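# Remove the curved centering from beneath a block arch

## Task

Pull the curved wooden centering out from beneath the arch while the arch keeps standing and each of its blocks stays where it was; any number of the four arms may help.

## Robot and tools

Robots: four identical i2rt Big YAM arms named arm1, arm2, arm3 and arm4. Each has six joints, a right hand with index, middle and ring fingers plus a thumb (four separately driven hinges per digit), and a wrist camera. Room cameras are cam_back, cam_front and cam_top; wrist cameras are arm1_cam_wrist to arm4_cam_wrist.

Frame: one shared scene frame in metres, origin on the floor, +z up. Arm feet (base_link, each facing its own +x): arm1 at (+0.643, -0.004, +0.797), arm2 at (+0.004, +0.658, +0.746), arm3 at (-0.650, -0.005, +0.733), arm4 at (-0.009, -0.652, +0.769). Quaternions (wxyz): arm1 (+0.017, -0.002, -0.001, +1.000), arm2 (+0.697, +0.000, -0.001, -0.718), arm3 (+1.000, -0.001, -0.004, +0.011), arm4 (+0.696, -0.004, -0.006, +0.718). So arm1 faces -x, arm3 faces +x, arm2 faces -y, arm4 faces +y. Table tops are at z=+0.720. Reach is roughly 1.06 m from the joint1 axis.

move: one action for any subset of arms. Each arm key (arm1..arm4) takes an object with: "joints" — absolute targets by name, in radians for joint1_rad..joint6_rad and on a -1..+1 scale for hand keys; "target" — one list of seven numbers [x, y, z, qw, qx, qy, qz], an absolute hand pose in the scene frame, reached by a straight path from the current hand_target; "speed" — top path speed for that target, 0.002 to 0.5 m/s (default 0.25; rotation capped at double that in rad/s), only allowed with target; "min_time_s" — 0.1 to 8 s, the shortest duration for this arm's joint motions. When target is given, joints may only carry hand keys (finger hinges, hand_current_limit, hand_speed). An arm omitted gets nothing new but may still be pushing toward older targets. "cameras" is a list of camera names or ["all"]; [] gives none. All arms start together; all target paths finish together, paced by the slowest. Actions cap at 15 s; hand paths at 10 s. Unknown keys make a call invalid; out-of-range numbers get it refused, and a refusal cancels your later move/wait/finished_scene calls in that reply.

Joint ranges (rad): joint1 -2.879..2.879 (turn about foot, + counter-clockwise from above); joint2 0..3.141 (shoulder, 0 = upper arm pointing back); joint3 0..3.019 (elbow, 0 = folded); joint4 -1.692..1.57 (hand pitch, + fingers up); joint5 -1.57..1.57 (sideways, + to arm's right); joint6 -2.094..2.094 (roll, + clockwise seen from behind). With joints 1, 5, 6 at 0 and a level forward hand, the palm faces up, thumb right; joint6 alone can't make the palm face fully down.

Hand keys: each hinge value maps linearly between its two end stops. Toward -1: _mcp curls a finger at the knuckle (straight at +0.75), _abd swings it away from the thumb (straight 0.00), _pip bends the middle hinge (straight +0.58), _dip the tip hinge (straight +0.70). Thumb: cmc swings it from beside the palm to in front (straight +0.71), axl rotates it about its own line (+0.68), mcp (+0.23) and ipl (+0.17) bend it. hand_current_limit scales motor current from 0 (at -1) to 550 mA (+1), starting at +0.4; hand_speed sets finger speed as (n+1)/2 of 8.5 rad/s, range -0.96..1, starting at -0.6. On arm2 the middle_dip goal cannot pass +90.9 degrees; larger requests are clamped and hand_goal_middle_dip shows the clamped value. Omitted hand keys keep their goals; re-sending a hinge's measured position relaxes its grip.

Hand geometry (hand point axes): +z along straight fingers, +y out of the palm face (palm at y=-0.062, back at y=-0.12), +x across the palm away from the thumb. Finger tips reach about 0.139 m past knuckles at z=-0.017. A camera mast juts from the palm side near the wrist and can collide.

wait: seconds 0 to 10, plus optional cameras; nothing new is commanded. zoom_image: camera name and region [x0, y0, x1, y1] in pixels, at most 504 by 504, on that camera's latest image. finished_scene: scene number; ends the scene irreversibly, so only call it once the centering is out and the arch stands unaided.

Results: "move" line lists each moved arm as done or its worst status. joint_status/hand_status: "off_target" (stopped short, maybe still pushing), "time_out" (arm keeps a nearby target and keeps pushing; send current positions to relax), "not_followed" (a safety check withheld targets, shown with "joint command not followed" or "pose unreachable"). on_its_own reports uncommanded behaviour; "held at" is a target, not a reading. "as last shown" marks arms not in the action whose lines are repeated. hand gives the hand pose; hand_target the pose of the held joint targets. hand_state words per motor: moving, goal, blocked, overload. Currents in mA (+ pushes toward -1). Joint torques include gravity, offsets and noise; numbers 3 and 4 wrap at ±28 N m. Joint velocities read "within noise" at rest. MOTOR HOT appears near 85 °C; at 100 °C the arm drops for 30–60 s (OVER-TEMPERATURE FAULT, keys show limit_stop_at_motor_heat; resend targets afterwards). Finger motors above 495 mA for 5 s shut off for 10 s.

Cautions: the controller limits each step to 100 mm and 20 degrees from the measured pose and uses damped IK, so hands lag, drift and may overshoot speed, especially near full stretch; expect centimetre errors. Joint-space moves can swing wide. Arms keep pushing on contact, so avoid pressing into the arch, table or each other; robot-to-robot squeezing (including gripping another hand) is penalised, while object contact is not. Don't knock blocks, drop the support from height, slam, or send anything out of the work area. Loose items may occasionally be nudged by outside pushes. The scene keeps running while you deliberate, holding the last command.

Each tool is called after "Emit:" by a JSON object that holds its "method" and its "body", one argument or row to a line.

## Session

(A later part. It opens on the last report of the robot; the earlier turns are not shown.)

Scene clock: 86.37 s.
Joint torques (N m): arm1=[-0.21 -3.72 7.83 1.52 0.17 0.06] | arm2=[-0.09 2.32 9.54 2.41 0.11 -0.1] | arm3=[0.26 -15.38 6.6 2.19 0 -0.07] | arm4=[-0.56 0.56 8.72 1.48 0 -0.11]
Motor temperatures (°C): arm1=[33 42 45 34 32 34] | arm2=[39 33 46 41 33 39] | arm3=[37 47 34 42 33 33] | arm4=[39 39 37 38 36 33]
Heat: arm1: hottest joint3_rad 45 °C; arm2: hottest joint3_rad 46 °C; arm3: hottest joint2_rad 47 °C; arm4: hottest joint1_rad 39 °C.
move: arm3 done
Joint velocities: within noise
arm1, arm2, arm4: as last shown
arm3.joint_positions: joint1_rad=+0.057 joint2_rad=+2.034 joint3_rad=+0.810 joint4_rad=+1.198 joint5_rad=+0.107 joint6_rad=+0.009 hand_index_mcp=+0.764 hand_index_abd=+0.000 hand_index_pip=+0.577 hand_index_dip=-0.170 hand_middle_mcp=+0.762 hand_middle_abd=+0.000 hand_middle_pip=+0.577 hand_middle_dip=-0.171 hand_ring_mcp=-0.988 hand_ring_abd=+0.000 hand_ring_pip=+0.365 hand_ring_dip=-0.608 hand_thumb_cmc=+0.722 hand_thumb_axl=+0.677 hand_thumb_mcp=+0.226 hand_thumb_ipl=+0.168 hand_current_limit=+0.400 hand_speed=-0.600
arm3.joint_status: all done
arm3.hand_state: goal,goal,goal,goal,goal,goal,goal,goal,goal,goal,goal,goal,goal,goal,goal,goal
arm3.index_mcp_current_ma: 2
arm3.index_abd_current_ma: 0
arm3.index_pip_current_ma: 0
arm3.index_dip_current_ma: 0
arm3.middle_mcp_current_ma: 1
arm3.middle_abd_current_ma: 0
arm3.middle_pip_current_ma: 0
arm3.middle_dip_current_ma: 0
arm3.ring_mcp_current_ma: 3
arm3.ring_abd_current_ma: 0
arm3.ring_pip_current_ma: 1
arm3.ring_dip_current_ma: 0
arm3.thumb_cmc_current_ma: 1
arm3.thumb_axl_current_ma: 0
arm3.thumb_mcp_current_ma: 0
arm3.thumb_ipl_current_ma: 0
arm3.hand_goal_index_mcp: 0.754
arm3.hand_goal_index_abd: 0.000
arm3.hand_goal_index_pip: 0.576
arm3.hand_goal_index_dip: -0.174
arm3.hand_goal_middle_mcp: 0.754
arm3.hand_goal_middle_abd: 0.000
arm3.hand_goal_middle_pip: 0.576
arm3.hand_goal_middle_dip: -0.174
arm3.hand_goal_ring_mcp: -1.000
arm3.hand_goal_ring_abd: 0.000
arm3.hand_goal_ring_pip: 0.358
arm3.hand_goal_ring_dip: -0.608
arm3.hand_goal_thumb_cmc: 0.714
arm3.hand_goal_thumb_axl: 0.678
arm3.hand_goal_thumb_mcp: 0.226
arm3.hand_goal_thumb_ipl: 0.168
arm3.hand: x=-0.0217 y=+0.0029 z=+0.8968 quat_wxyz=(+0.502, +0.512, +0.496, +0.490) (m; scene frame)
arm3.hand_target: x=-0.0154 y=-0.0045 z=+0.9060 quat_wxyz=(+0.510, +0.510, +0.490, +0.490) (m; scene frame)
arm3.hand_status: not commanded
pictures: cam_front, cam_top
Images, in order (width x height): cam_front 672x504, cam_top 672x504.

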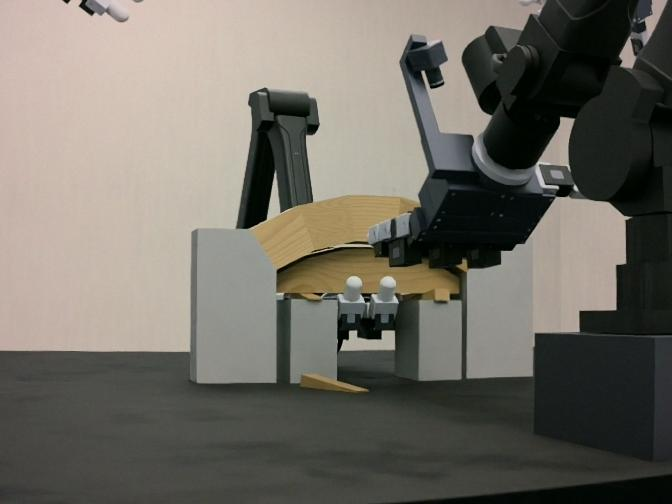

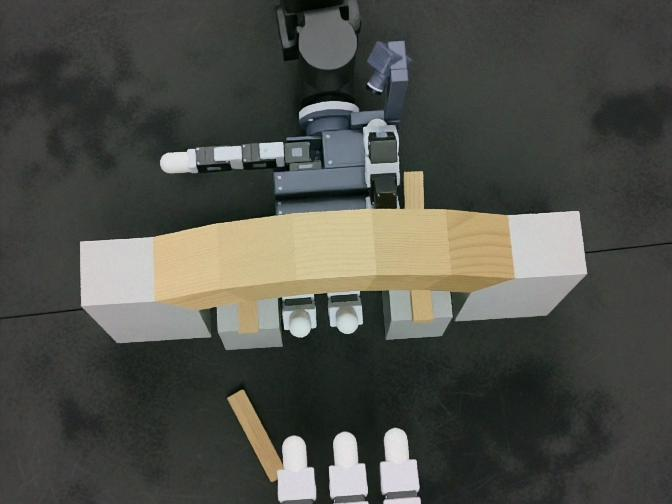

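Emit:
{"method": "move", "body": {
  "arm3": {"joints": {"hand_index_dip": -0.536, "hand_middle_dip": -0.536}},
  "cameras": ["cam_front", "cam_top"]
}}

Scene clock: 87.20 s.
Joint torques (N m): arm1=[0.15 -3.9 7.76 1.4 0.19 0.06] | arm2=[-0.09 2.32 9.52 2.4 0.11 -0.09] | arm3=[0.32 -14.51 6.86 2.13 -0.05 -0.12] | arm4=[-0.56 0.62 8.72 1.5 -0.01 -0.12]
Motor temperatures (°C): arm1=[33 42 45 34 32 34] | arm2=[39 33 46 41 33 39] | arm3=[37 48 34 42 33 33] | arm4=[39 39 37 38 36 33]
Heat: arm1: hottest joint3_rad 45 °C; arm2: hottest joint3_rad 46 °C; arm3: hottest joint2_rad 48 °C; arm4: hottest joint1_rad 39 °C.
move: arm3 done
Joint velocities: within noise
arm1.joint_positions: joint1_rad=+0.086 joint2_rad=+0.932 joint3_rad=+0.222 joint4_rad=+0.199 joint5_rad=+0.077 joint6_rad=+0.039 hand_index_mcp=+0.362 hand_index_abd=+0.001 hand_index_pip=+0.584 hand_index_dip=+0.699 hand_middle_mcp=+0.365 hand_middle_abd=+0.001 hand_middle_pip=+0.577 hand_middle_dip=+0.696 hand_ring_mcp=+0.355 hand_ring_abd=+0.001 hand_ring_pip=+0.581 hand_ring_dip=+0.695 hand_thumb_cmc=+0.721 hand_thumb_axl=+0.677 hand_thumb_mcp=+0.225 hand_thumb_ipl=+0.168 hand_current_limit=+0.400 hand_speed=-0.600
arm1.joint_status: not commanded
arm1.hand_state: goal,goal,goal,goal,blocked,goal,goal,goal,goal,goal,goal,goal,goal,goal,goal,goal
arm1.index_mcp_current_ma: 7
arm1.index_abd_current_ma: 0
arm1.index_pip_current_ma: 1
arm1.index_dip_current_ma: 0
arm1.middle_mcp_current_ma: 10
arm1.middle_abd_current_ma: 0
arm1.middle_pip_current_ma: 0
arm1.middle_dip_current_ma: 0
arm1.ring_mcp_current_ma: 3
arm1.ring_abd_current_ma: 0
arm1.ring_pip_current_ma: 0
arm1.ring_dip_current_ma: 0
arm1.thumb_cmc_current_ma: 1
arm1.thumb_axl_current_ma: 0
arm1.thumb_mcp_current_ma: 0
arm1.thumb_ipl_current_ma: 0
arm1.hand_goal_index_mcp: 0.342
arm1.hand_goal_index_abd: 0.000
arm1.hand_goal_index_pip: 0.576
arm1.hand_goal_index_dip: 0.696
arm1.hand_goal_middle_mcp: 0.342
arm1.hand_goal_middle_abd: 0.000
arm1.hand_goal_middle_pip: 0.576
arm1.hand_goal_middle_dip: 0.696
arm1.hand_goal_ring_mcp: 0.342
arm1.hand_goal_ring_abd: 0.000
arm1.hand_goal_ring_pip: 0.578
arm1.hand_goal_ring_dip: 0.696
arm1.hand_goal_thumb_cmc: 0.714
arm1.hand_goal_thumb_axl: 0.678
arm1.hand_goal_thumb_mcp: 0.226
arm1.hand_goal_thumb_ipl: 0.168
arm1.hand: x=+0.2454 y=+0.0145 z=+0.9746 quat_wxyz=(-0.348, -0.601, +0.620, +0.364) (m; scene frame)
arm1.hand_target: x=+0.2499 y=+0.0130 z=+0.9699 quat_wxyz=(-0.347, -0.602, +0.623, +0.360) (m; scene frame)
arm1.hand_status: not commanded
arm2, arm4: as last shown
arm3.joint_positions: joint1_rad=+0.057 joint2_rad=+2.034 joint3_rad=+0.810 joint4_rad=+1.198 joint5_rad=+0.107 joint6_rad=+0.009 hand_index_mcp=+0.764 hand_index_abd=+0.000 hand_index_pip=+0.577 hand_index_dip=-0.533 hand_middle_mcp=+0.762 hand_middle_abd=+0.000 hand_middle_pip=+0.577 hand_middle_dip=-0.533 hand_ring_mcp=-0.988 hand_ring_abd=+0.000 hand_ring_pip=+0.365 hand_ring_dip=-0.608 hand_thumb_cmc=+0.722 hand_thumb_axl=+0.677 hand_thumb_mcp=+0.226 hand_thumb_ipl=+0.168 hand_current_limit=+0.400 hand_speed=-0.600
arm3.joint_status: all done
arm3.hand_state: goal,goal,goal,goal,goal,goal,goal,goal,goal,goal,goal,goal,goal,goal,goal,goal
arm3.index_mcp_current_ma: 2
arm3.index_abd_current_ma: 0
arm3.index_pip_current_ma: 0
arm3.index_dip_current_ma: 0
arm3.middle_mcp_current_ma: 1
arm3.middle_abd_current_ma: 0
arm3.middle_pip_current_ma: 0
arm3.middle_dip_current_ma: 0
arm3.ring_mcp_current_ma: 3
arm3.ring_abd_current_ma: 0
arm3.ring_pip_current_ma: 1
arm3.ring_dip_current_ma: 0
arm3.thumb_cmc_current_ma: 1
arm3.thumb_axl_current_ma: 0
arm3.thumb_mcp_current_ma: 0
arm3.thumb_ipl_current_ma: 0
arm3.hand_goal_index_mcp: 0.754
arm3.hand_goal_index_abd: 0.000
arm3.hand_goal_index_pip: 0.576
arm3.hand_goal_index_dip: -0.536
arm3.hand_goal_middle_mcp: 0.754
arm3.hand_goal_middle_abd: 0.000
arm3.hand_goal_middle_pip: 0.576
arm3.hand_goal_middle_dip: -0.536
arm3.hand_goal_ring_mcp: -1.000
arm3.hand_goal_ring_abd: 0.000
arm3.hand_goal_ring_pip: 0.358
arm3.hand_goal_ring_dip: -0.608
arm3.hand_goal_thumb_cmc: 0.714
arm3.hand_goal_thumb_axl: 0.678
arm3.hand_goal_thumb_mcp: 0.226
arm3.hand_goal_thumb_ipl: 0.168
arm3.hand: x=-0.0217 y=+0.0029 z=+0.8968 quat_wxyz=(+0.502, +0.512, +0.496, +0.490) (m; scene frame)
arm3.hand_target: x=-0.0154 y=-0.0045 z=+0.9060 quat_wxyz=(+0.510, +0.510, +0.490, +0.490) (m; scene frame)
arm3.hand_status: not commanded
pictures: cam_front, cam_top
Images, in order (width x height): cam_front 672x504, cam_top 672x504.

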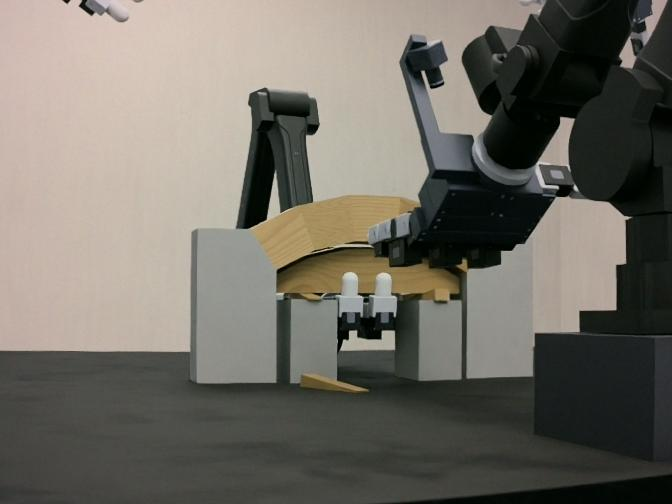

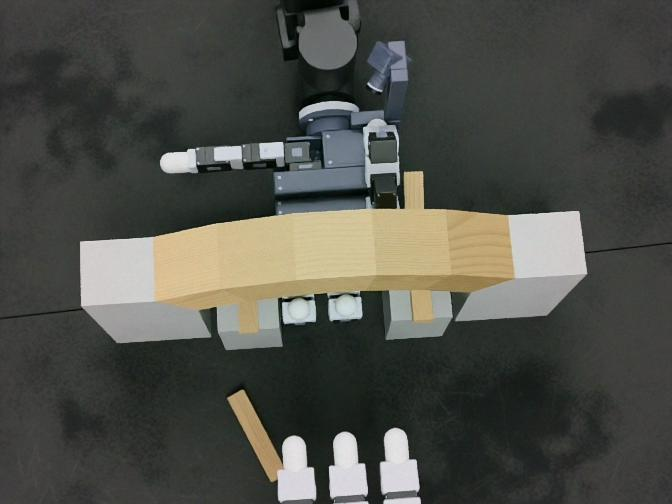

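Emit:
{"method": "move", "body": {
  "arm3": {"joints": {"hand_thumb_cmc": -0.571, "hand_thumb_mcp": -0.112, "hand_thumb_ipl": -0.373}},
  "cameras": ["cam_back", "arm3_cam_wrist"]
}}

Emit:
{"method": "move", "body": {
  "arm3": {"joints": {"hand_thumb_mcp": -0.337}},
  "cameras": ["cam_back", "arm3_cam_wrist"]
}}

Scene clock: 89.17 s.
Joint torques (N m): arm1=[0.09 -3.84 7.83 1.55 0.21 0.05] | arm2=[-0.09 2.32 9.52 2.41 0.11 -0.09] | arm3=[0.26 -16.15 6.82 2.17 -0.07 -0.02] | arm4=[-0.62 0.56 8.72 1.48 0 -0.11]
Motor temperatures (°C): arm1=[33 42 45 34 32 34] | arm2=[39 33 46 41 33 39] | arm3=[37 48 35 42 33 33] | arm4=[39 39 37 38 36 33]
Heat: arm1: hottest joint3_rad 45 °C; arm2: hottest joint3_rad 46 °C; arm3: hottest joint2_rad 48 °C; arm4: hottest joint1_rad 39 °C.
move: arm3 done
Joint velocities: within noise
arm1, arm2, arm4: as last shown
arm3.joint_positions: joint1_rad=+0.057 joint2_rad=+2.034 joint3_rad=+0.810 joint4_rad=+1.198 joint5_rad=+0.107 joint6_rad=+0.009 hand_index_mcp=+0.764 hand_index_abd=+0.000 hand_index_pip=+0.577 hand_index_dip=-0.533 hand_middle_mcp=+0.762 hand_middle_abd=+0.000 hand_middle_pip=+0.577 hand_middle_dip=-0.533 hand_ring_mcp=-0.988 hand_ring_abd=+0.000 hand_ring_pip=+0.365 hand_ring_dip=-0.608 hand_thumb_cmc=-0.566 hand_thumb_axl=+0.678 hand_thumb_mcp=-0.113 hand_thumb_ipl=-0.371 hand_current_limit=+0.400 hand_speed=-0.600
arm3.joint_status: all done
arm3.hand_state: goal,goal,goal,goal,goal,goal,goal,goal,goal,goal,goal,goal,goal,goal,goal,goal
arm3.index_mcp_current_ma: 2
arm3.index_abd_current_ma: 0
arm3.index_pip_current_ma: 0
arm3.index_dip_current_ma: 0
arm3.middle_mcp_current_ma: 1
arm3.middle_abd_current_ma: 0
arm3.middle_pip_current_ma: 0
arm3.middle_dip_current_ma: 0
arm3.ring_mcp_current_ma: 3
arm3.ring_abd_current_ma: 0
arm3.ring_pip_current_ma: 1
arm3.ring_dip_current_ma: 0
arm3.thumb_cmc_current_ma: 0
arm3.thumb_axl_current_ma: 0
arm3.thumb_mcp_current_ma: 0
arm3.thumb_ipl_current_ma: 0
arm3.hand_goal_index_mcp: 0.754
arm3.hand_goal_index_abd: 0.000
arm3.hand_goal_index_pip: 0.576
arm3.hand_goal_index_dip: -0.536
arm3.hand_goal_middle_mcp: 0.754
arm3.hand_goal_middle_abd: 0.000
arm3.hand_goal_middle_pip: 0.576
arm3.hand_goal_middle_dip: -0.536
arm3.hand_goal_ring_mcp: -1.000
arm3.hand_goal_ring_abd: 0.000
arm3.hand_goal_ring_pip: 0.358
arm3.hand_goal_ring_dip: -0.608
arm3.hand_goal_thumb_cmc: -0.570
arm3.hand_goal_thumb_axl: 0.678
arm3.hand_goal_thumb_mcp: -0.112
arm3.hand_goal_thumb_ipl: -0.372
arm3.hand: x=-0.0217 y=+0.0029 z=+0.8968 quat_wxyz=(+0.502, +0.512, +0.496, +0.490) (m; scene frame)
arm3.hand_target: x=-0.0154 y=-0.0045 z=+0.9060 quat_wxyz=(+0.510, +0.510, +0.490, +0.490) (m; scene frame)
arm3.hand_status: not commanded
pictures: arm3_cam_wrist, cam_back
Images, in order (width x height): arm3_cam_wrist 672x504, cam_back 672x504.

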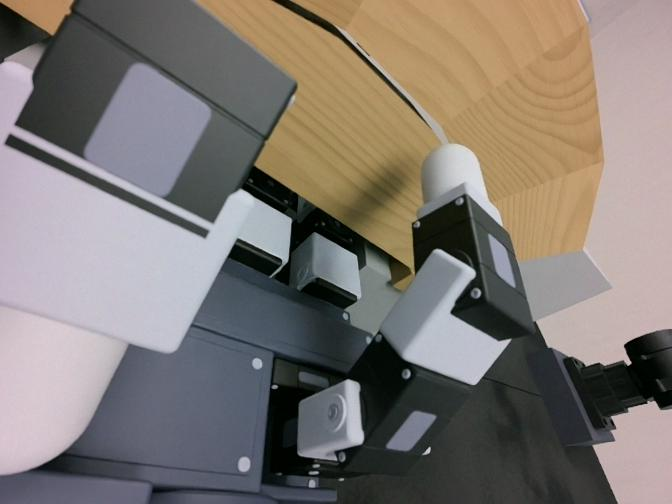

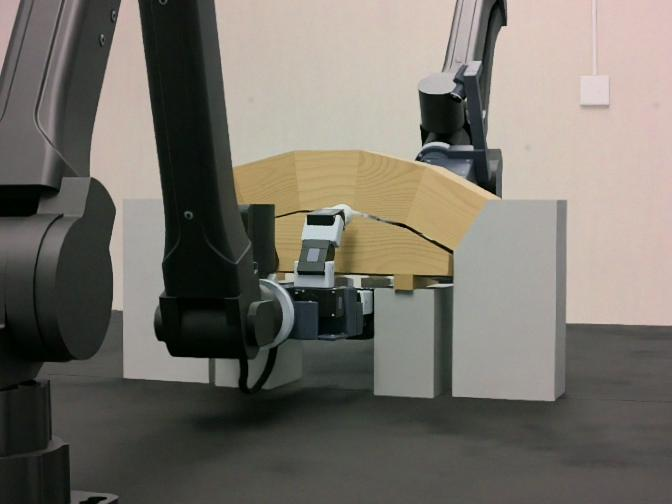

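Scene clock: 89.90 s.
Joint torques (N m): arm1=[0.09 -3.66 7.72 1.5 0.2 0.07] | arm2=[-0.15 2.32 9.51 2.41 0.11 -0.1] | arm3=[0.5 -15.33 6.93 2.18 -0.07 -0.05] | arm4=[-0.62 0.67 8.72 1.5 0 -0.12]
Motor temperatures (°C): arm1=[33 42 45 34 32 34] | arm2=[39 33 46 41 33 38] | arm3=[37 48 35 42 33 33] | arm4=[39 39 37 38 36 33]
Heat: arm1: hottest joint3_rad 45 °C; arm2: hottest joint3_rad 46 °C; arm3: hottest joint2_rad 48 °C; arm4: hottest joint1_rad 39 °C.
move: arm3 off_target
Joint velocities: within noise
arm1, arm2, arm4: as last shown
arm3.joint_positions: joint1_rad=+0.056 joint2_rad=+2.029 joint3_rad=+0.810 joint4_rad=+1.198 joint5_rad=+0.108 joint6_rad=+0.008 hand_index_mcp=+0.764 hand_index_abd=+0.000 hand_index_pip=+0.577 hand_index_dip=-0.533 hand_middle_mcp=+0.762 hand_middle_abd=+0.000 hand_middle_pip=+0.577 hand_middle_dip=-0.533 hand_ring_mcp=-0.988 hand_ring_abd=+0.000 hand_ring_pip=+0.365 hand_ring_dip=-0.608 hand_thumb_cmc=-0.567 hand_thumb_axl=+0.678 hand_thumb_mcp=-0.316 hand_thumb_ipl=-0.369 hand_current_limit=+0.400 hand_speed=-0.600
arm3.joint_status: hand_thumb_mcp off_target (ended at -0.316, target -0.337)
arm3.hand_state: goal,goal,goal,goal,goal,goal,goal,goal,goal,goal,goal,goal,goal,goal,blocked,goal
arm3.index_mcp_current_ma: 2
arm3.index_abd_current_ma: 0
arm3.index_pip_current_ma: 0
arm3.index_dip_current_ma: 0
arm3.middle_mcp_current_ma: 1
arm3.middle_abd_current_ma: 0
arm3.middle_pip_current_ma: 0
arm3.middle_dip_current_ma: 0
arm3.ring_mcp_current_ma: 3
arm3.ring_abd_current_ma: 0
arm3.ring_pip_current_ma: 1
arm3.ring_dip_current_ma: 0
arm3.thumb_cmc_current_ma: 0
arm3.thumb_axl_current_ma: 0
arm3.thumb_mcp_current_ma: 11
arm3.thumb_ipl_current_ma: 0
arm3.hand_goal_index_mcp: 0.754
arm3.hand_goal_index_abd: 0.000
arm3.hand_goal_index_pip: 0.576
arm3.hand_goal_index_dip: -0.536
arm3.hand_goal_middle_mcp: 0.754
arm3.hand_goal_middle_abd: 0.000
arm3.hand_goal_middle_pip: 0.576
arm3.hand_goal_middle_dip: -0.536
arm3.hand_goal_ring_mcp: -1.000
arm3.hand_goal_ring_abd: 0.000
arm3.hand_goal_ring_pip: 0.358
arm3.hand_goal_ring_dip: -0.608
arm3.hand_goal_thumb_cmc: -0.570
arm3.hand_goal_thumb_axl: 0.678
arm3.hand_goal_thumb_mcp: -0.336
arm3.hand_goal_thumb_ipl: -0.372
arm3.hand: x=-0.0219 y=+0.0026 z=+0.8998 quat_wxyz=(+0.503, +0.511, +0.495, +0.491) (m; scene frame)
arm3.hand_target: x=-0.0154 y=-0.0046 z=+0.9060 quat_wxyz=(+0.510, +0.510, +0.490, +0.490) (m; scene frame)
arm3.hand_status: not commanded
pictures: arm3_cam_wrist, cam_back
Images, in order (width x height): arm3_cam_wrist 672x504, cam_back 672x504.

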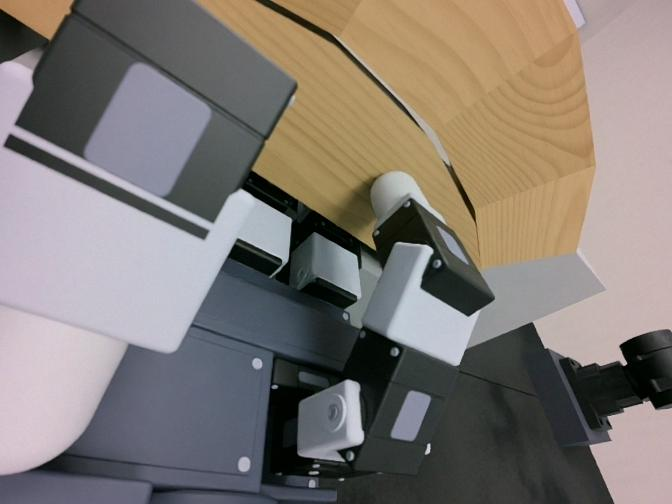

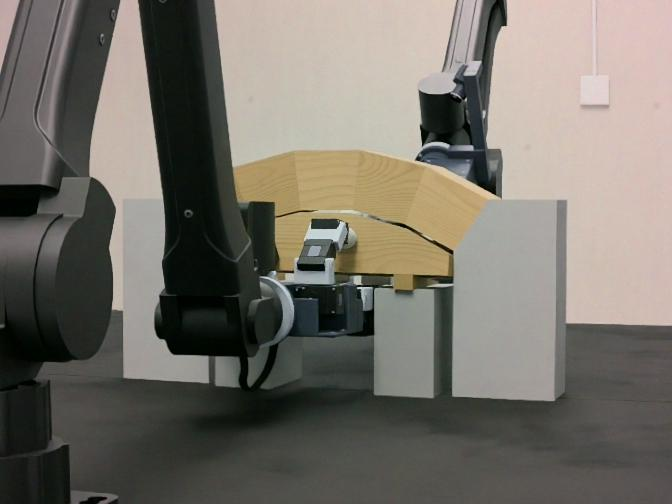

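Emit:
{"method": "move", "body": {
  "arm3": {"joints": {"hand_thumb_mcp": -0.45}},
  "cameras": ["cam_back", "cam_front", "arm3_cam_wrist"]
}}

Scene clock: 90.73 s.
Joint torques (N m): arm1=[-0.03 -3.96 7.76 1.43 0.21 0.07] | arm2=[-0.09 2.26 9.52 2.41 0.11 -0.09] | arm3=[0.85 -13.98 6.71 2.33 -0.07 0.05] | arm4=[-0.56 0.67 8.69 1.47 0 -0.12]
Motor temperatures (°C): arm1=[33 42 45 34 32 34] | arm2=[39 33 46 41 33 38] | arm3=[37 48 35 42 33 33] | arm4=[39 39 37 38 36 33]
Heat: arm1: hottest joint3_rad 45 °C; arm2: hottest joint3_rad 46 °C; arm3: hottest joint2_rad 48 °C; arm4: hottest joint1_rad 39 °C.
move: arm3 off_target
Joint velocities: within noise
arm1, arm2, arm4: as last shown
arm3.joint_positions: joint1_rad=+0.056 joint2_rad=+2.016 joint3_rad=+0.810 joint4_rad=+1.198 joint5_rad=+0.108 joint6_rad=+0.005 hand_index_mcp=+0.769 hand_index_abd=+0.000 hand_index_pip=+0.578 hand_index_dip=-0.533 hand_middle_mcp=+0.762 hand_middle_abd=+0.000 hand_middle_pip=+0.577 hand_middle_dip=-0.533 hand_ring_mcp=-0.988 hand_ring_abd=+0.000 hand_ring_pip=+0.365 hand_ring_dip=-0.608 hand_thumb_cmc=-0.567 hand_thumb_axl=+0.679 hand_thumb_mcp=-0.381 hand_thumb_ipl=-0.360 hand_current_limit=+0.400 hand_speed=-0.600
arm3.joint_status: hand_thumb_mcp off_target (ended at -0.381, target -0.450)
arm3.hand_state: goal,goal,goal,goal,goal,goal,goal,goal,goal,goal,goal,goal,goal,goal,blocked,goal
arm3.index_mcp_current_ma: 4
arm3.index_abd_current_ma: 0
arm3.index_pip_current_ma: 0
arm3.index_dip_current_ma: 0
arm3.middle_mcp_current_ma: 1
arm3.middle_abd_current_ma: 0
arm3.middle_pip_current_ma: 0
arm3.middle_dip_current_ma: 0
arm3.ring_mcp_current_ma: 3
arm3.ring_abd_current_ma: 0
arm3.ring_pip_current_ma: 1
arm3.ring_dip_current_ma: 0
arm3.thumb_cmc_current_ma: 0
arm3.thumb_axl_current_ma: 0
arm3.thumb_mcp_current_ma: 118
arm3.thumb_ipl_current_ma: 4
arm3.hand_goal_index_mcp: 0.754
arm3.hand_goal_index_abd: 0.000
arm3.hand_goal_index_pip: 0.576
arm3.hand_goal_index_dip: -0.536
arm3.hand_goal_middle_mcp: 0.754
arm3.hand_goal_middle_abd: 0.000
arm3.hand_goal_middle_pip: 0.576
arm3.hand_goal_middle_dip: -0.536
arm3.hand_goal_ring_mcp: -1.000
arm3.hand_goal_ring_abd: 0.000
arm3.hand_goal_ring_pip: 0.358
arm3.hand_goal_ring_dip: -0.608
arm3.hand_goal_thumb_cmc: -0.570
arm3.hand_goal_thumb_axl: 0.678
arm3.hand_goal_thumb_mcp: -0.450
arm3.hand_goal_thumb_ipl: -0.372
arm3.hand: x=-0.0224 y=+0.0025 z=+0.9075 quat_wxyz=(+0.507, +0.507, +0.492, +0.493) (m; scene frame)
arm3.hand_target: x=-0.0154 y=-0.0044 z=+0.9061 quat_wxyz=(+0.510, +0.510, +0.490, +0.490) (m; scene frame)
arm3.hand_status: not commanded
pictures: arm3_cam_wrist, cam_back, cam_front
Images, in order (width x height): arm3_cam_wrist 672x504, cam_back 672x504, cam_front 672x504.

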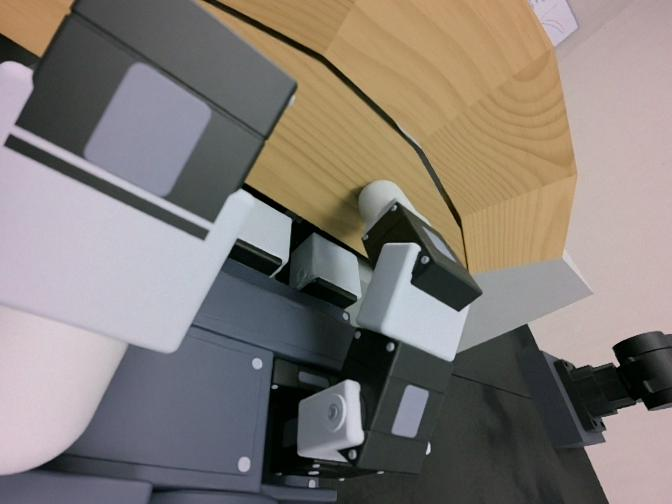

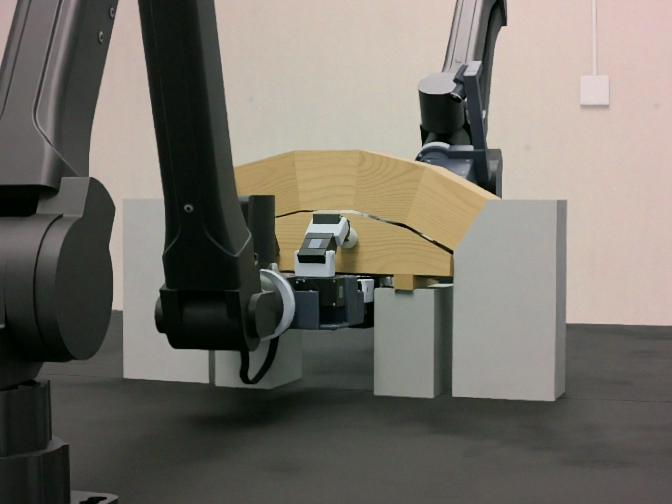

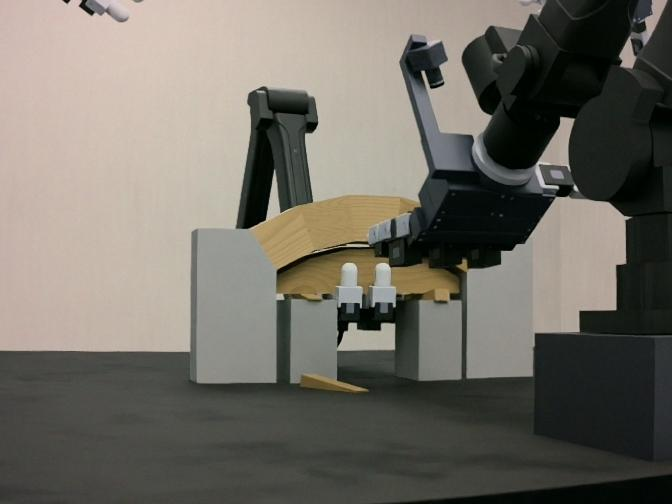

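Emit:
{"method": "move", "body": {
  "arm3": {"target": [-0.038, -0.0035, 0.907, 0.51015, 0.51015, 0.48964, 0.48964], "speed": 0.02},
  "cameras": ["cam_back", "cam_front", "arm3_cam_wrist", "cam_top"]
}}

Scene clock: 92.63 s.
Joint torques (N m): arm1=[0.03 -3.9 7.68 1.51 0.2 0.06] | arm2=[-0.09 2.32 9.52 2.4 0.11 -0.1] | arm3=[0.09 -15.38 4.44 3.49 0.1 -0.05] | arm4=[-0.56 0.5 8.69 1.5 0 -0.12]
Motor temperatures (°C): arm1=[33 42 45 34 32 34] | arm2=[39 33 46 41 33 38] | arm3=[37 48 35 42 33 33] | arm4=[39 39 37 37 36 33]
Heat: arm1: hottest joint3_rad 45 °C; arm2: hottest joint3_rad 46 °C; arm3: hottest joint2_rad 48 °C; arm4: hottest joint1_rad 39 °C.
move: arm3 done
Joint velocities: within noise
arm1, arm2, arm4: as last shown
arm3.joint_positions: joint1_rad=+0.056 joint2_rad=+2.009 joint3_rad=+0.774 joint4_rad=+1.206 joint5_rad=+0.110 joint6_rad=+0.005 hand_index_mcp=+0.771 hand_index_abd=+0.000 hand_index_pip=+0.578 hand_index_dip=-0.533 hand_middle_mcp=+0.768 hand_middle_abd=+0.000 hand_middle_pip=+0.582 hand_middle_dip=-0.533 hand_ring_mcp=-0.988 hand_ring_abd=+0.000 hand_ring_pip=+0.365 hand_ring_dip=-0.608 hand_thumb_cmc=-0.567 hand_thumb_axl=+0.679 hand_thumb_mcp=-0.452 hand_thumb_ipl=-0.371 hand_current_limit=+0.400 hand_speed=-0.600
arm3.joint_status: not commanded
arm3.hand_state: goal,goal,goal,goal,goal,goal,goal,goal,goal,goal,goal,goal,goal,goal,goal,goal
arm3.index_mcp_current_ma: 5
arm3.index_abd_current_ma: 0
arm3.index_pip_current_ma: 0
arm3.index_dip_current_ma: 0
arm3.middle_mcp_current_ma: 4
arm3.middle_abd_current_ma: 0
arm3.middle_pip_current_ma: 1
arm3.middle_dip_current_ma: 0
arm3.ring_mcp_current_ma: 3
arm3.ring_abd_current_ma: 0
arm3.ring_pip_current_ma: 1
arm3.ring_dip_current_ma: 0
arm3.thumb_cmc_current_ma: 0
arm3.thumb_axl_current_ma: 0
arm3.thumb_mcp_current_ma: 0
arm3.thumb_ipl_current_ma: 0
arm3.hand_goal_index_mcp: 0.754
arm3.hand_goal_index_abd: 0.000
arm3.hand_goal_index_pip: 0.576
arm3.hand_goal_index_dip: -0.536
arm3.hand_goal_middle_mcp: 0.754
arm3.hand_goal_middle_abd: 0.000
arm3.hand_goal_middle_pip: 0.576
arm3.hand_goal_middle_dip: -0.536
arm3.hand_goal_ring_mcp: -1.000
arm3.hand_goal_ring_abd: 0.000
arm3.hand_goal_ring_pip: 0.358
arm3.hand_goal_ring_dip: -0.608
arm3.hand_goal_thumb_cmc: -0.570
arm3.hand_goal_thumb_axl: 0.678
arm3.hand_goal_thumb_mcp: -0.450
arm3.hand_goal_thumb_ipl: -0.372
arm3.on_its_own: hand_thumb_mcp moved -0.071 to your old target -0.450
arm3.hand: x=-0.0334 y=+0.0013 z=+0.9003 quat_wxyz=(+0.503, +0.513, +0.497, +0.487) (m; scene frame)
arm3.hand_target: x=-0.0379 y=-0.0033 z=+0.9068 quat_wxyz=(+0.510, +0.510, +0.490, +0.490) (m; scene frame)
arm3.hand_status: done (0.009 m and 1.2 deg from the pose sent, 0.017 m and 0.6 deg at the start)
pictures: arm3_cam_wrist, cam_back, cam_front, cam_top
Images, in order (width x height): arm3_cam_wrist 672x504, cam_back 672x504, cam_front 672x504, cam_top 672x504.

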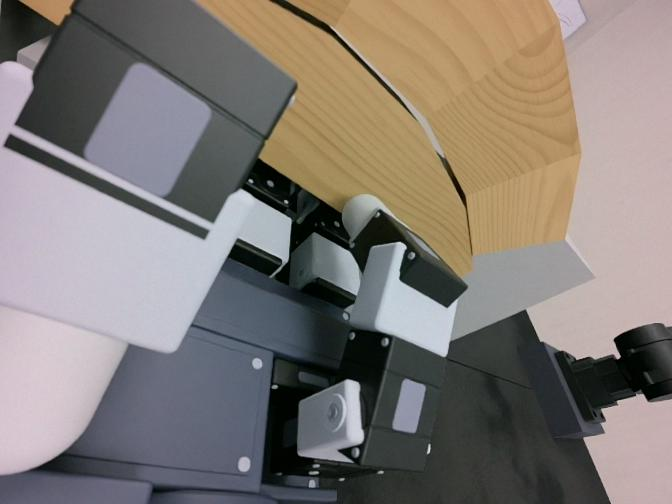

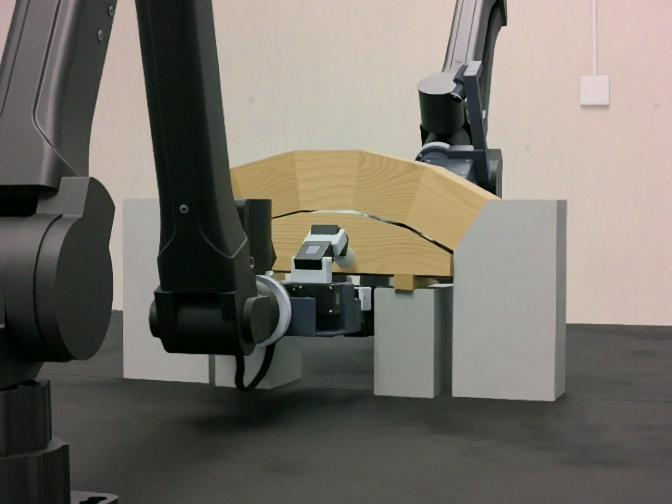

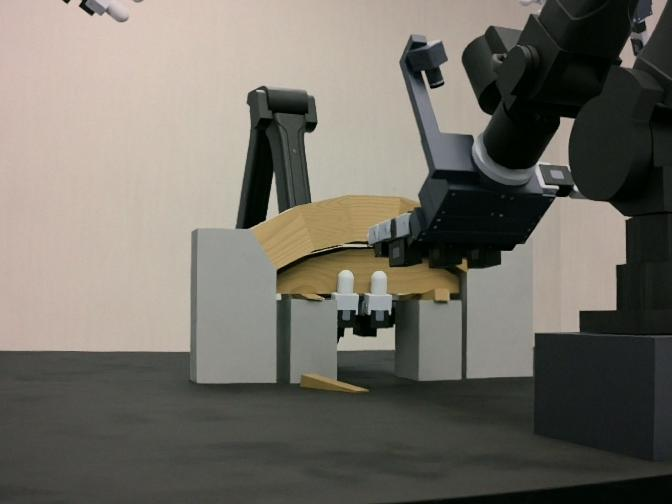

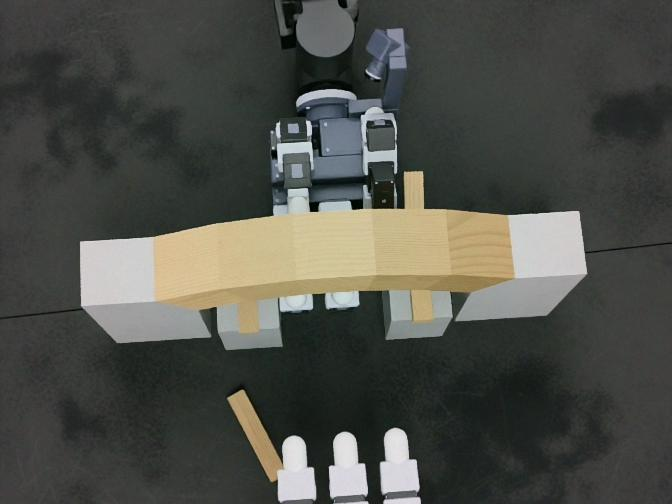

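Emit:
{"method": "move", "body": {
  "arm3": {"target": [-0.06, -0.0026, 0.909, 0.51015, 0.51015, 0.48964, 0.48964], "speed": 0.02},
  "cameras": ["cam_back", "cam_front", "arm3_cam_wrist", "cam_top"]
}}

Scene clock: 94.50 s.
Joint torques (N m): arm1=[0.09 -3.84 7.73 1.48 0.19 0.07] | arm2=[-0.09 2.32 9.52 2.41 0.11 -0.09] | arm3=[0.38 -14.33 3.69 3.26 0.22 0.04] | arm4=[-0.56 0.62 8.72 1.48 0 -0.11]
Motor temperatures (°C): arm1=[33 42 45 34 32 34] | arm2=[39 33 46 41 33 38] | arm3=[37 48 35 42 33 33] | arm4=[39 39 37 37 36 33]
Heat: arm1: hottest joint3_rad 45 °C; arm2: hottest joint3_rad 46 °C; arm3: hottest joint2_rad 48 °C; arm4: hottest joint1_rad 39 °C.
move: arm3 done
Joint velocities: within noise
arm1: as last shown
arm2.joint_positions: joint1_rad=+0.026 joint2_rad=+0.643 joint3_rad=+1.411 joint4_rad=-1.287 joint5_rad=+0.093 joint6_rad=+1.162 hand_index_mcp=+0.755 hand_index_abd=+0.000 hand_index_pip=+0.577 hand_index_dip=+0.696 hand_middle_mcp=+0.755 hand_middle_abd=+0.000 hand_middle_pip=+0.577 hand_middle_dip=+0.696 hand_ring_mcp=+0.755 hand_ring_abd=+0.000 hand_ring_pip=+0.577 hand_ring_dip=+0.696 hand_thumb_cmc=+0.715 hand_thumb_axl=+0.677 hand_thumb_mcp=+0.226 hand_thumb_ipl=+0.168 hand_current_limit=+0.400 hand_speed=-0.600
arm2.joint_status: not commanded
arm2.hand_state: goal,goal,goal,goal,goal,goal,goal,goal,goal,goal,goal,goal,goal,goal,goal,goal
arm2.index_mcp_current_ma: 0
arm2.index_abd_current_ma: 0
arm2.index_pip_current_ma: 0
arm2.index_dip_current_ma: 0
arm2.middle_mcp_current_ma: 0
arm2.middle_abd_current_ma: 0
arm2.middle_pip_current_ma: 0
arm2.middle_dip_current_ma: 0
arm2.ring_mcp_current_ma: 0
arm2.ring_abd_current_ma: 0
arm2.ring_pip_current_ma: 0
arm2.ring_dip_current_ma: 0
arm2.thumb_cmc_current_ma: 0
arm2.thumb_axl_current_ma: 0
arm2.thumb_mcp_current_ma: 0
arm2.thumb_ipl_current_ma: 0
arm2.hand_goal_index_mcp: 0.754
arm2.hand_goal_index_abd: 0.000
arm2.hand_goal_index_pip: 0.576
arm2.hand_goal_index_dip: 0.696
arm2.hand_goal_middle_mcp: 0.754
arm2.hand_goal_middle_abd: 0.000
arm2.hand_goal_middle_pip: 0.576
arm2.hand_goal_middle_dip: 0.696
arm2.hand_goal_ring_mcp: 0.754
arm2.hand_goal_ring_abd: 0.000
arm2.hand_goal_ring_pip: 0.576
arm2.hand_goal_ring_dip: 0.696
arm2.hand_goal_thumb_cmc: 0.714
arm2.hand_goal_thumb_axl: 0.678
arm2.hand_goal_thumb_mcp: 0.226
arm2.hand_goal_thumb_ipl: 0.168
arm2.hand: x=-0.1014 y=+0.4106 z=+1.3164 quat_wxyz=(+0.442, +0.708, -0.495, +0.241) (m; scene frame)
arm2.hand_target: x=-0.1015 y=+0.4137 z=+1.3285 quat_wxyz=(+0.451, +0.702, -0.492, +0.248) (m; scene frame)
arm2.hand_status: not commanded
arm3.joint_positions: joint1_rad=+0.058 joint2_rad=+1.976 joint3_rad=+0.712 joint4_rad=+1.243 joint5_rad=+0.112 joint6_rad=+0.005 hand_index_mcp=+0.778 hand_index_abd=-0.018 hand_index_pip=+0.588 hand_index_dip=-0.526 hand_middle_mcp=+0.770 hand_middle_abd=-0.002 hand_middle_pip=+0.583 hand_middle_dip=-0.533 hand_ring_mcp=-0.988 hand_ring_abd=+0.000 hand_ring_pip=+0.365 hand_ring_dip=-0.608 hand_thumb_cmc=-0.567 hand_thumb_axl=+0.679 hand_thumb_mcp=-0.452 hand_thumb_ipl=-0.371 hand_current_limit=+0.400 hand_speed=-0.600
arm3.joint_status: not commanded
arm3.hand_state: blocked,goal,goal,goal,goal,goal,goal,goal,goal,goal,goal,goal,goal,goal,goal,goal
arm3.index_mcp_current_ma: 10
arm3.index_abd_current_ma: -4
arm3.index_pip_current_ma: 2
arm3.index_dip_current_ma: 2
arm3.middle_mcp_current_ma: 5
arm3.middle_abd_current_ma: 0
arm3.middle_pip_current_ma: 1
arm3.middle_dip_current_ma: 0
arm3.ring_mcp_current_ma: 3
arm3.ring_abd_current_ma: 0
arm3.ring_pip_current_ma: 1
arm3.ring_dip_current_ma: 0
arm3.thumb_cmc_current_ma: 0
arm3.thumb_axl_current_ma: 0
arm3.thumb_mcp_current_ma: 0
arm3.thumb_ipl_current_ma: 0
arm3.hand_goal_index_mcp: 0.754
arm3.hand_goal_index_abd: 0.000
arm3.hand_goal_index_pip: 0.576
arm3.hand_goal_index_dip: -0.536
arm3.hand_goal_middle_mcp: 0.754
arm3.hand_goal_middle_abd: 0.000
arm3.hand_goal_middle_pip: 0.576
arm3.hand_goal_middle_dip: -0.536
arm3.hand_goal_ring_mcp: -1.000
arm3.hand_goal_ring_abd: 0.000
arm3.hand_goal_ring_pip: 0.358
arm3.hand_goal_ring_dip: -0.608
arm3.hand_goal_thumb_cmc: -0.570
arm3.hand_goal_thumb_axl: 0.678
arm3.hand_goal_thumb_mcp: -0.450
arm3.hand_goal_thumb_ipl: -0.372
arm3.hand: x=-0.0552 y=+0.0003 z=+0.9057 quat_wxyz=(+0.505, +0.511, +0.495, +0.489) (m; scene frame)
arm3.hand_target: x=-0.0599 y=-0.0025 z=+0.9091 quat_wxyz=(+0.510, +0.510, +0.490, +0.490) (m; scene frame)
arm3.hand_status: done (0.007 m and 0.9 deg from the pose sent, 0.028 m and 1.2 deg at the start)
arm4.joint_positions: joint1_rad=+0.002 joint2_rad=+0.640 joint3_rad=+1.352 joint4_rad=-1.260 joint5_rad=-0.057 joint6_rad=+1.182 hand_index_mcp=+0.754 hand_index_abd=+0.000 hand_index_pip=+0.577 hand_index_dip=+0.696 hand_middle_mcp=+0.754 hand_middle_abd=+0.000 hand_middle_pip=+0.577 hand_middle_dip=+0.696 hand_ring_mcp=+0.754 hand_ring_abd=+0.000 hand_ring_pip=+0.577 hand_ring_dip=+0.696 hand_thumb_cmc=+0.714 hand_thumb_axl=+0.677 hand_thumb_mcp=+0.226 hand_thumb_ipl=+0.168 hand_current_limit=+0.400 hand_speed=-0.600
arm4.joint_status: not commanded
arm4.hand_state: goal,goal,goal,goal,goal,goal,goal,goal,goal,goal,goal,goal,goal,goal,goal,goal
arm4.index_mcp_current_ma: 0
arm4.index_abd_current_ma: 0
arm4.index_pip_current_ma: 0
arm4.index_dip_current_ma: 0
arm4.middle_mcp_current_ma: 0
arm4.middle_abd_current_ma: 0
arm4.middle_pip_current_ma: 0
arm4.middle_dip_current_ma: 0
arm4.ring_mcp_current_ma: 0
arm4.ring_abd_current_ma: 0
arm4.ring_pip_current_ma: 0
arm4.ring_dip_current_ma: 0
arm4.thumb_cmc_current_ma: 0
arm4.thumb_axl_current_ma: 0
arm4.thumb_mcp_current_ma: 0
arm4.thumb_ipl_current_ma: 0
arm4.hand_goal_index_mcp: 0.754
arm4.hand_goal_index_abd: 0.000
arm4.hand_goal_index_pip: 0.576
arm4.hand_goal_index_dip: 0.696
arm4.hand_goal_middle_mcp: 0.754
arm4.hand_goal_middle_abd: 0.000
arm4.hand_goal_middle_pip: 0.576
arm4.hand_goal_middle_dip: 0.696
arm4.hand_goal_ring_mcp: 0.754
arm4.hand_goal_ring_abd: 0.000
arm4.hand_goal_ring_pip: 0.576
arm4.hand_goal_ring_dip: 0.696
arm4.hand_goal_thumb_cmc: 0.714
arm4.hand_goal_thumb_axl: 0.678
arm4.hand_goal_thumb_mcp: 0.226
arm4.hand_goal_thumb_ipl: 0.168
arm4.hand: x=+0.0525 y=-0.3823 z=+1.3097 quat_wxyz=(-0.296, +0.459, +0.741, +0.392) (m; scene frame)
arm4.hand_target: x=+0.0524 y=-0.3847 z=+1.3217 quat_wxyz=(-0.302, +0.455, +0.736, +0.401) (m; scene frame)
arm4.hand_status: not commanded
pictures: arm3_cam_wrist, cam_back, cam_front, cam_top
Images, in order (width x height): arm3_cam_wrist 672x504, cam_back 672x504, cam_front 672x504, cam_top 672x504.

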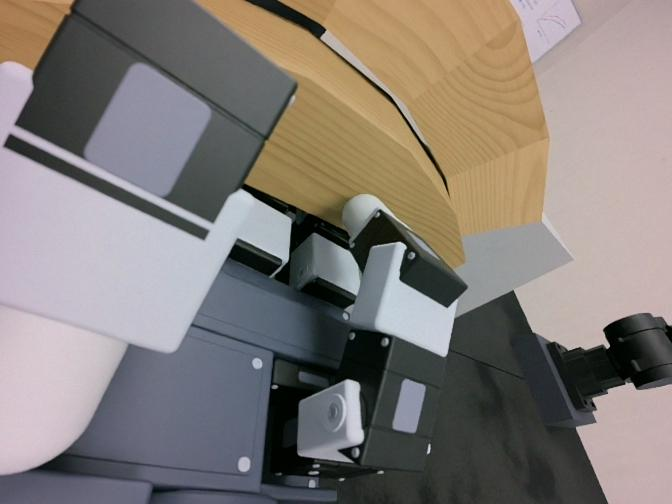

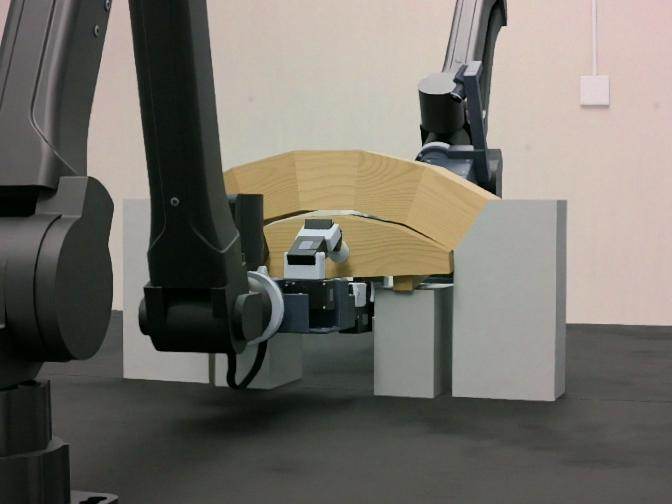

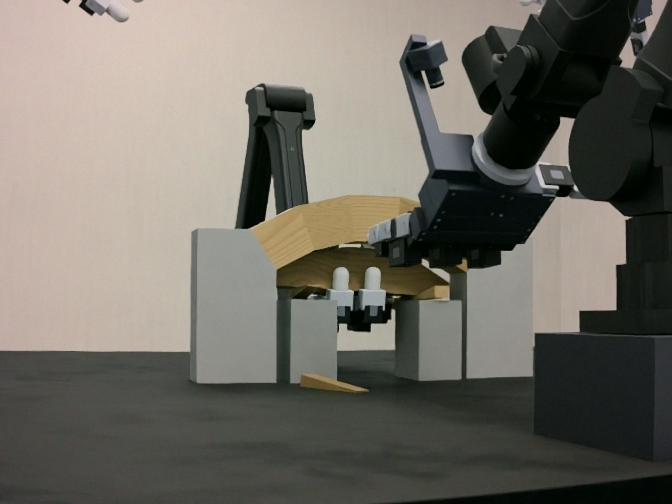

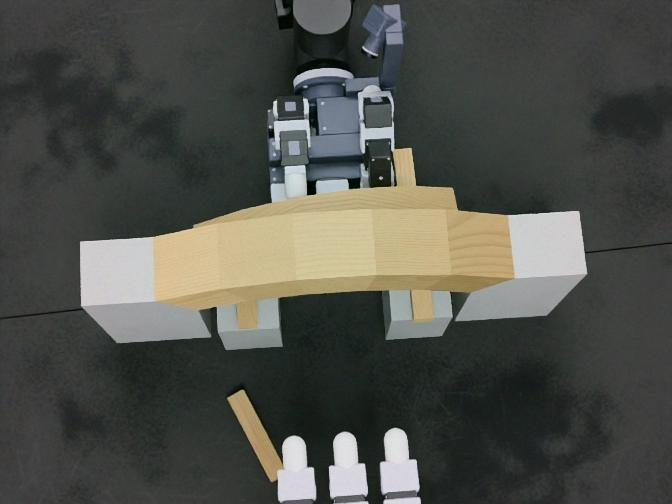

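Emit:
{"method": "move", "body": {
  "arm3": {"target": [-0.06, -0.0026, 0.914, 0.51015, 0.51015, 0.48964, 0.48964], "speed": 0.01},
  "cameras": ["cam_back", "cam_front", "cam_top"]
}}

Scene clock: 98.63 s.
Joint torques (N m): arm1=[-0.09 -3.84 7.64 1.37 0.2 0.08] | arm2=[-0.03 2.37 9.52 2.41 0.11 -0.09] | arm3=[0.38 -14.15 4.48 2.5 0.24 0.03] | arm4=[-0.67 0.67 8.69 1.47 0.01 -0.12]
Motor temperatures (°C): arm1=[33 42 45 34 32 34] | arm2=[39 33 46 41 33 38] | arm3=[37 48 34 42 33 33] | arm4=[39 39 37 37 36 33]
Heat: arm1: hottest joint3_rad 45 °C; arm2: hottest joint3_rad 46 °C; arm3: hottest joint2_rad 48 °C; arm4: hottest joint1_rad 39 °C.
move: arm3 done
Joint velocities: within noise
arm1, arm2, arm4: as last shown
arm3.joint_positions: joint1_rad=+0.058 joint2_rad=+1.969 joint3_rad=+0.705 joint4_rad=+1.243 joint5_rad=+0.112 joint6_rad=+0.005 hand_index_mcp=+0.784 hand_index_abd=-0.014 hand_index_pip=+0.589 hand_index_dip=-0.528 hand_middle_mcp=+0.770 hand_middle_abd=-0.002 hand_middle_pip=+0.583 hand_middle_dip=-0.533 hand_ring_mcp=-0.988 hand_ring_abd=+0.000 hand_ring_pip=+0.365 hand_ring_dip=-0.608 hand_thumb_cmc=-0.567 hand_thumb_axl=+0.679 hand_thumb_mcp=-0.452 hand_thumb_ipl=-0.371 hand_current_limit=+0.400 hand_speed=-0.600
arm3.joint_status: not commanded
arm3.hand_state: blocked,goal,goal,goal,goal,goal,goal,goal,goal,goal,goal,goal,goal,goal,goal,goal
arm3.index_mcp_current_ma: 16
arm3.index_abd_current_ma: -3
arm3.index_pip_current_ma: 3
arm3.index_dip_current_ma: 1
arm3.middle_mcp_current_ma: 5
arm3.middle_abd_current_ma: 0
arm3.middle_pip_current_ma: 1
arm3.middle_dip_current_ma: 0
arm3.ring_mcp_current_ma: 3
arm3.ring_abd_current_ma: 0
arm3.ring_pip_current_ma: 1
arm3.ring_dip_current_ma: 0
arm3.thumb_cmc_current_ma: 0
arm3.thumb_axl_current_ma: 0
arm3.thumb_mcp_current_ma: 0
arm3.thumb_ipl_current_ma: 0
arm3.hand_goal_index_mcp: 0.754
arm3.hand_goal_index_abd: 0.000
arm3.hand_goal_index_pip: 0.576
arm3.hand_goal_index_dip: -0.536
arm3.hand_goal_middle_mcp: 0.754
arm3.hand_goal_middle_abd: 0.000
arm3.hand_goal_middle_pip: 0.576
arm3.hand_goal_middle_dip: -0.536
arm3.hand_goal_ring_mcp: -1.000
arm3.hand_goal_ring_abd: 0.000
arm3.hand_goal_ring_pip: 0.358
arm3.hand_goal_ring_dip: -0.608
arm3.hand_goal_thumb_cmc: -0.570
arm3.hand_goal_thumb_axl: 0.678
arm3.hand_goal_thumb_mcp: -0.450
arm3.hand_goal_thumb_ipl: -0.372
arm3.hand: x=-0.0572 y=+0.0001 z=+0.9074 quat_wxyz=(+0.505, +0.511, +0.495, +0.489) (m; scene frame)
arm3.hand_target: x=-0.0600 y=-0.0026 z=+0.9139 quat_wxyz=(+0.510, +0.510, +0.490, +0.490) (m; scene frame)
arm3.hand_status: done (0.008 m and 0.8 deg from the pose sent, 0.010 m and 0.9 deg at the start)
pictures: cam_back, cam_front, cam_top
Images, in order (width x height): cam_back 672x504, cam_front 672x504, cam_top 672x504.

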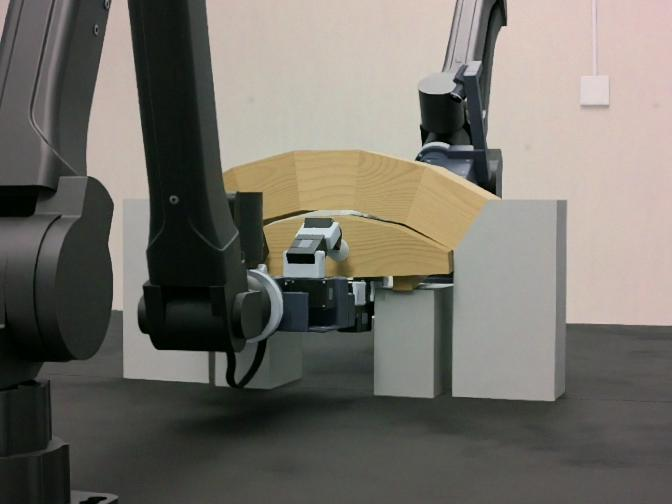

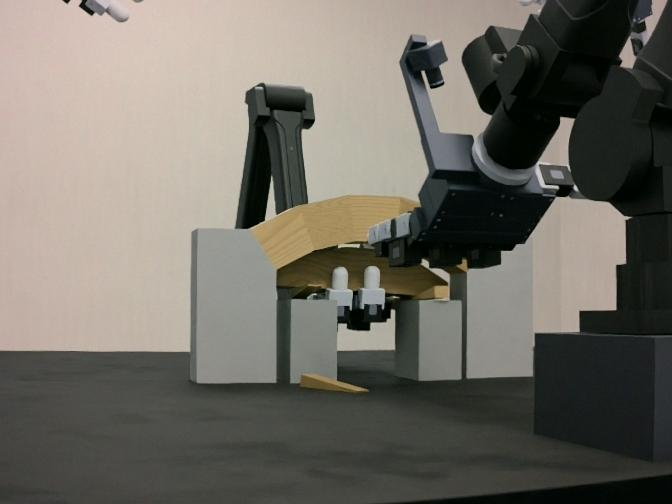

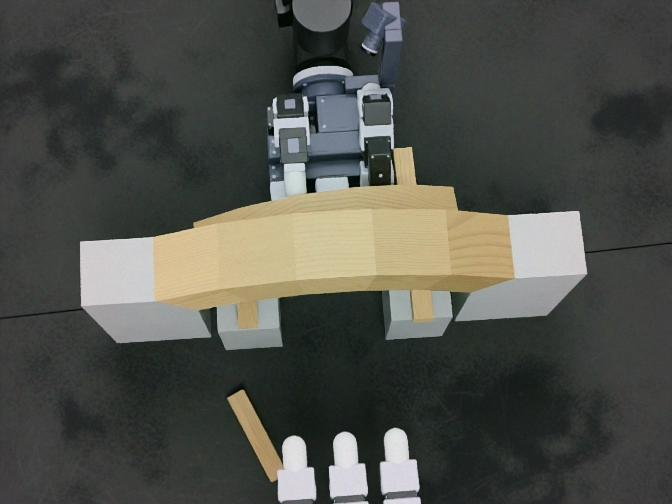

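Emit:
{"method": "move", "body": {
  "arm3": {"target": [-0.06, -0.0026, 0.920, 0.51015, 0.51015, 0.48964, 0.48964], "speed": 0.01},
  "cameras": ["cam_back", "cam_front", "cam_top"]
}}

Scene clock: 99.90 s.
Joint torques (N m): arm1=[-0.09 -3.78 7.73 1.47 0.21 0.05] | arm2=[-0.09 2.26 9.52 2.41 0.11 -0.09] | arm3=[0.85 -14.92 4.55 2.63 0.24 0.02] | arm4=[-0.62 0.62 8.7 1.48 0 -0.11]
Motor temperatures (°C): arm1=[33 42 45 34 32 34] | arm2=[39 33 46 41 33 38] | arm3=[37 48 34 42 33 33] | arm4=[39 39 37 37 36 33]
Heat: arm1: hottest joint3_rad 45 °C; arm2: hottest joint3_rad 46 °C; arm3: hottest joint2_rad 48 °C; arm4: hottest joint1_rad 39 °C.
move: arm3 off_target
Joint velocities: within noise
arm1, arm2, arm4: as last shown
arm3.joint_positions: joint1_rad=+0.058 joint2_rad=+1.956 joint3_rad=+0.702 joint4_rad=+1.227 joint5_rad=+0.112 joint6_rad=+0.005 hand_index_mcp=+0.784 hand_index_abd=-0.014 hand_index_pip=+0.589 hand_index_dip=-0.528 hand_middle_mcp=+0.770 hand_middle_abd=-0.002 hand_middle_pip=+0.583 hand_middle_dip=-0.533 hand_ring_mcp=-0.988 hand_ring_abd=+0.000 hand_ring_pip=+0.365 hand_ring_dip=-0.608 hand_thumb_cmc=-0.567 hand_thumb_axl=+0.679 hand_thumb_mcp=-0.452 hand_thumb_ipl=-0.371 hand_current_limit=+0.400 hand_speed=-0.600
arm3.joint_status: not commanded
arm3.hand_state: blocked,goal,goal,goal,goal,goal,goal,goal,goal,goal,goal,goal,goal,goal,goal,goal
arm3.index_mcp_current_ma: 16
arm3.index_abd_current_ma: -2
arm3.index_pip_current_ma: 3
arm3.index_dip_current_ma: 1
arm3.middle_mcp_current_ma: 5
arm3.middle_abd_current_ma: 0
arm3.middle_pip_current_ma: 1
arm3.middle_dip_current_ma: 0
arm3.ring_mcp_current_ma: 3
arm3.ring_abd_current_ma: 0
arm3.ring_pip_current_ma: 1
arm3.ring_dip_current_ma: 0
arm3.thumb_cmc_current_ma: 0
arm3.thumb_axl_current_ma: 0
arm3.thumb_mcp_current_ma: 0
arm3.thumb_ipl_current_ma: 0
arm3.hand_goal_index_mcp: 0.754
arm3.hand_goal_index_abd: 0.000
arm3.hand_goal_index_pip: 0.576
arm3.hand_goal_index_dip: -0.536
arm3.hand_goal_middle_mcp: 0.754
arm3.hand_goal_middle_abd: 0.000
arm3.hand_goal_middle_pip: 0.576
arm3.hand_goal_middle_dip: -0.536
arm3.hand_goal_ring_mcp: -1.000
arm3.hand_goal_ring_abd: 0.000
arm3.hand_goal_ring_pip: 0.358
arm3.hand_goal_ring_dip: -0.608
arm3.hand_goal_thumb_cmc: -0.570
arm3.hand_goal_thumb_axl: 0.678
arm3.hand_goal_thumb_mcp: -0.450
arm3.hand_goal_thumb_ipl: -0.372
arm3.hand: x=-0.0574 y=+0.0001 z=+0.9094 quat_wxyz=(+0.504, +0.512, +0.497, +0.487) (m; scene frame)
arm3.hand_target: x=-0.0599 y=-0.0026 z=+0.9200 quat_wxyz=(+0.510, +0.510, +0.490, +0.490) (m; scene frame)
arm3.hand_status: off_target (0.011 m and 1.2 deg from the pose sent, 0.013 m and 0.8 deg at the start)
pictures: cam_back, cam_front, cam_top
Images, in order (width x height): cam_back 672x504, cam_front 672x504, cam_top 672x504.

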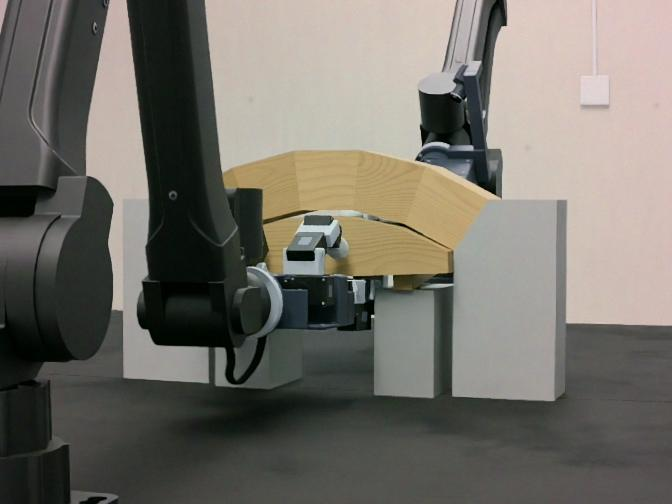

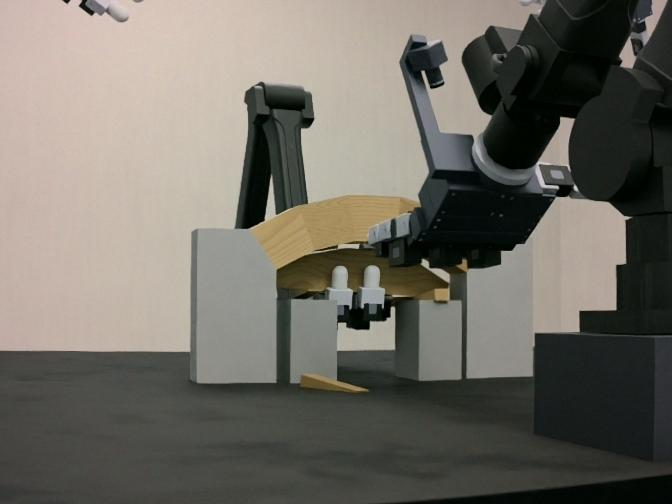

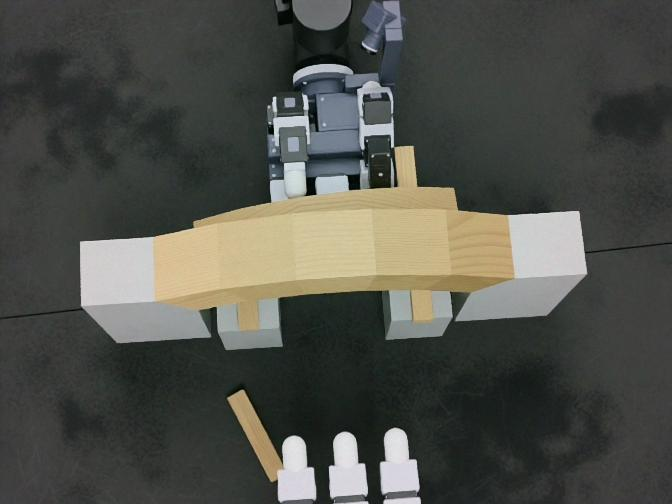

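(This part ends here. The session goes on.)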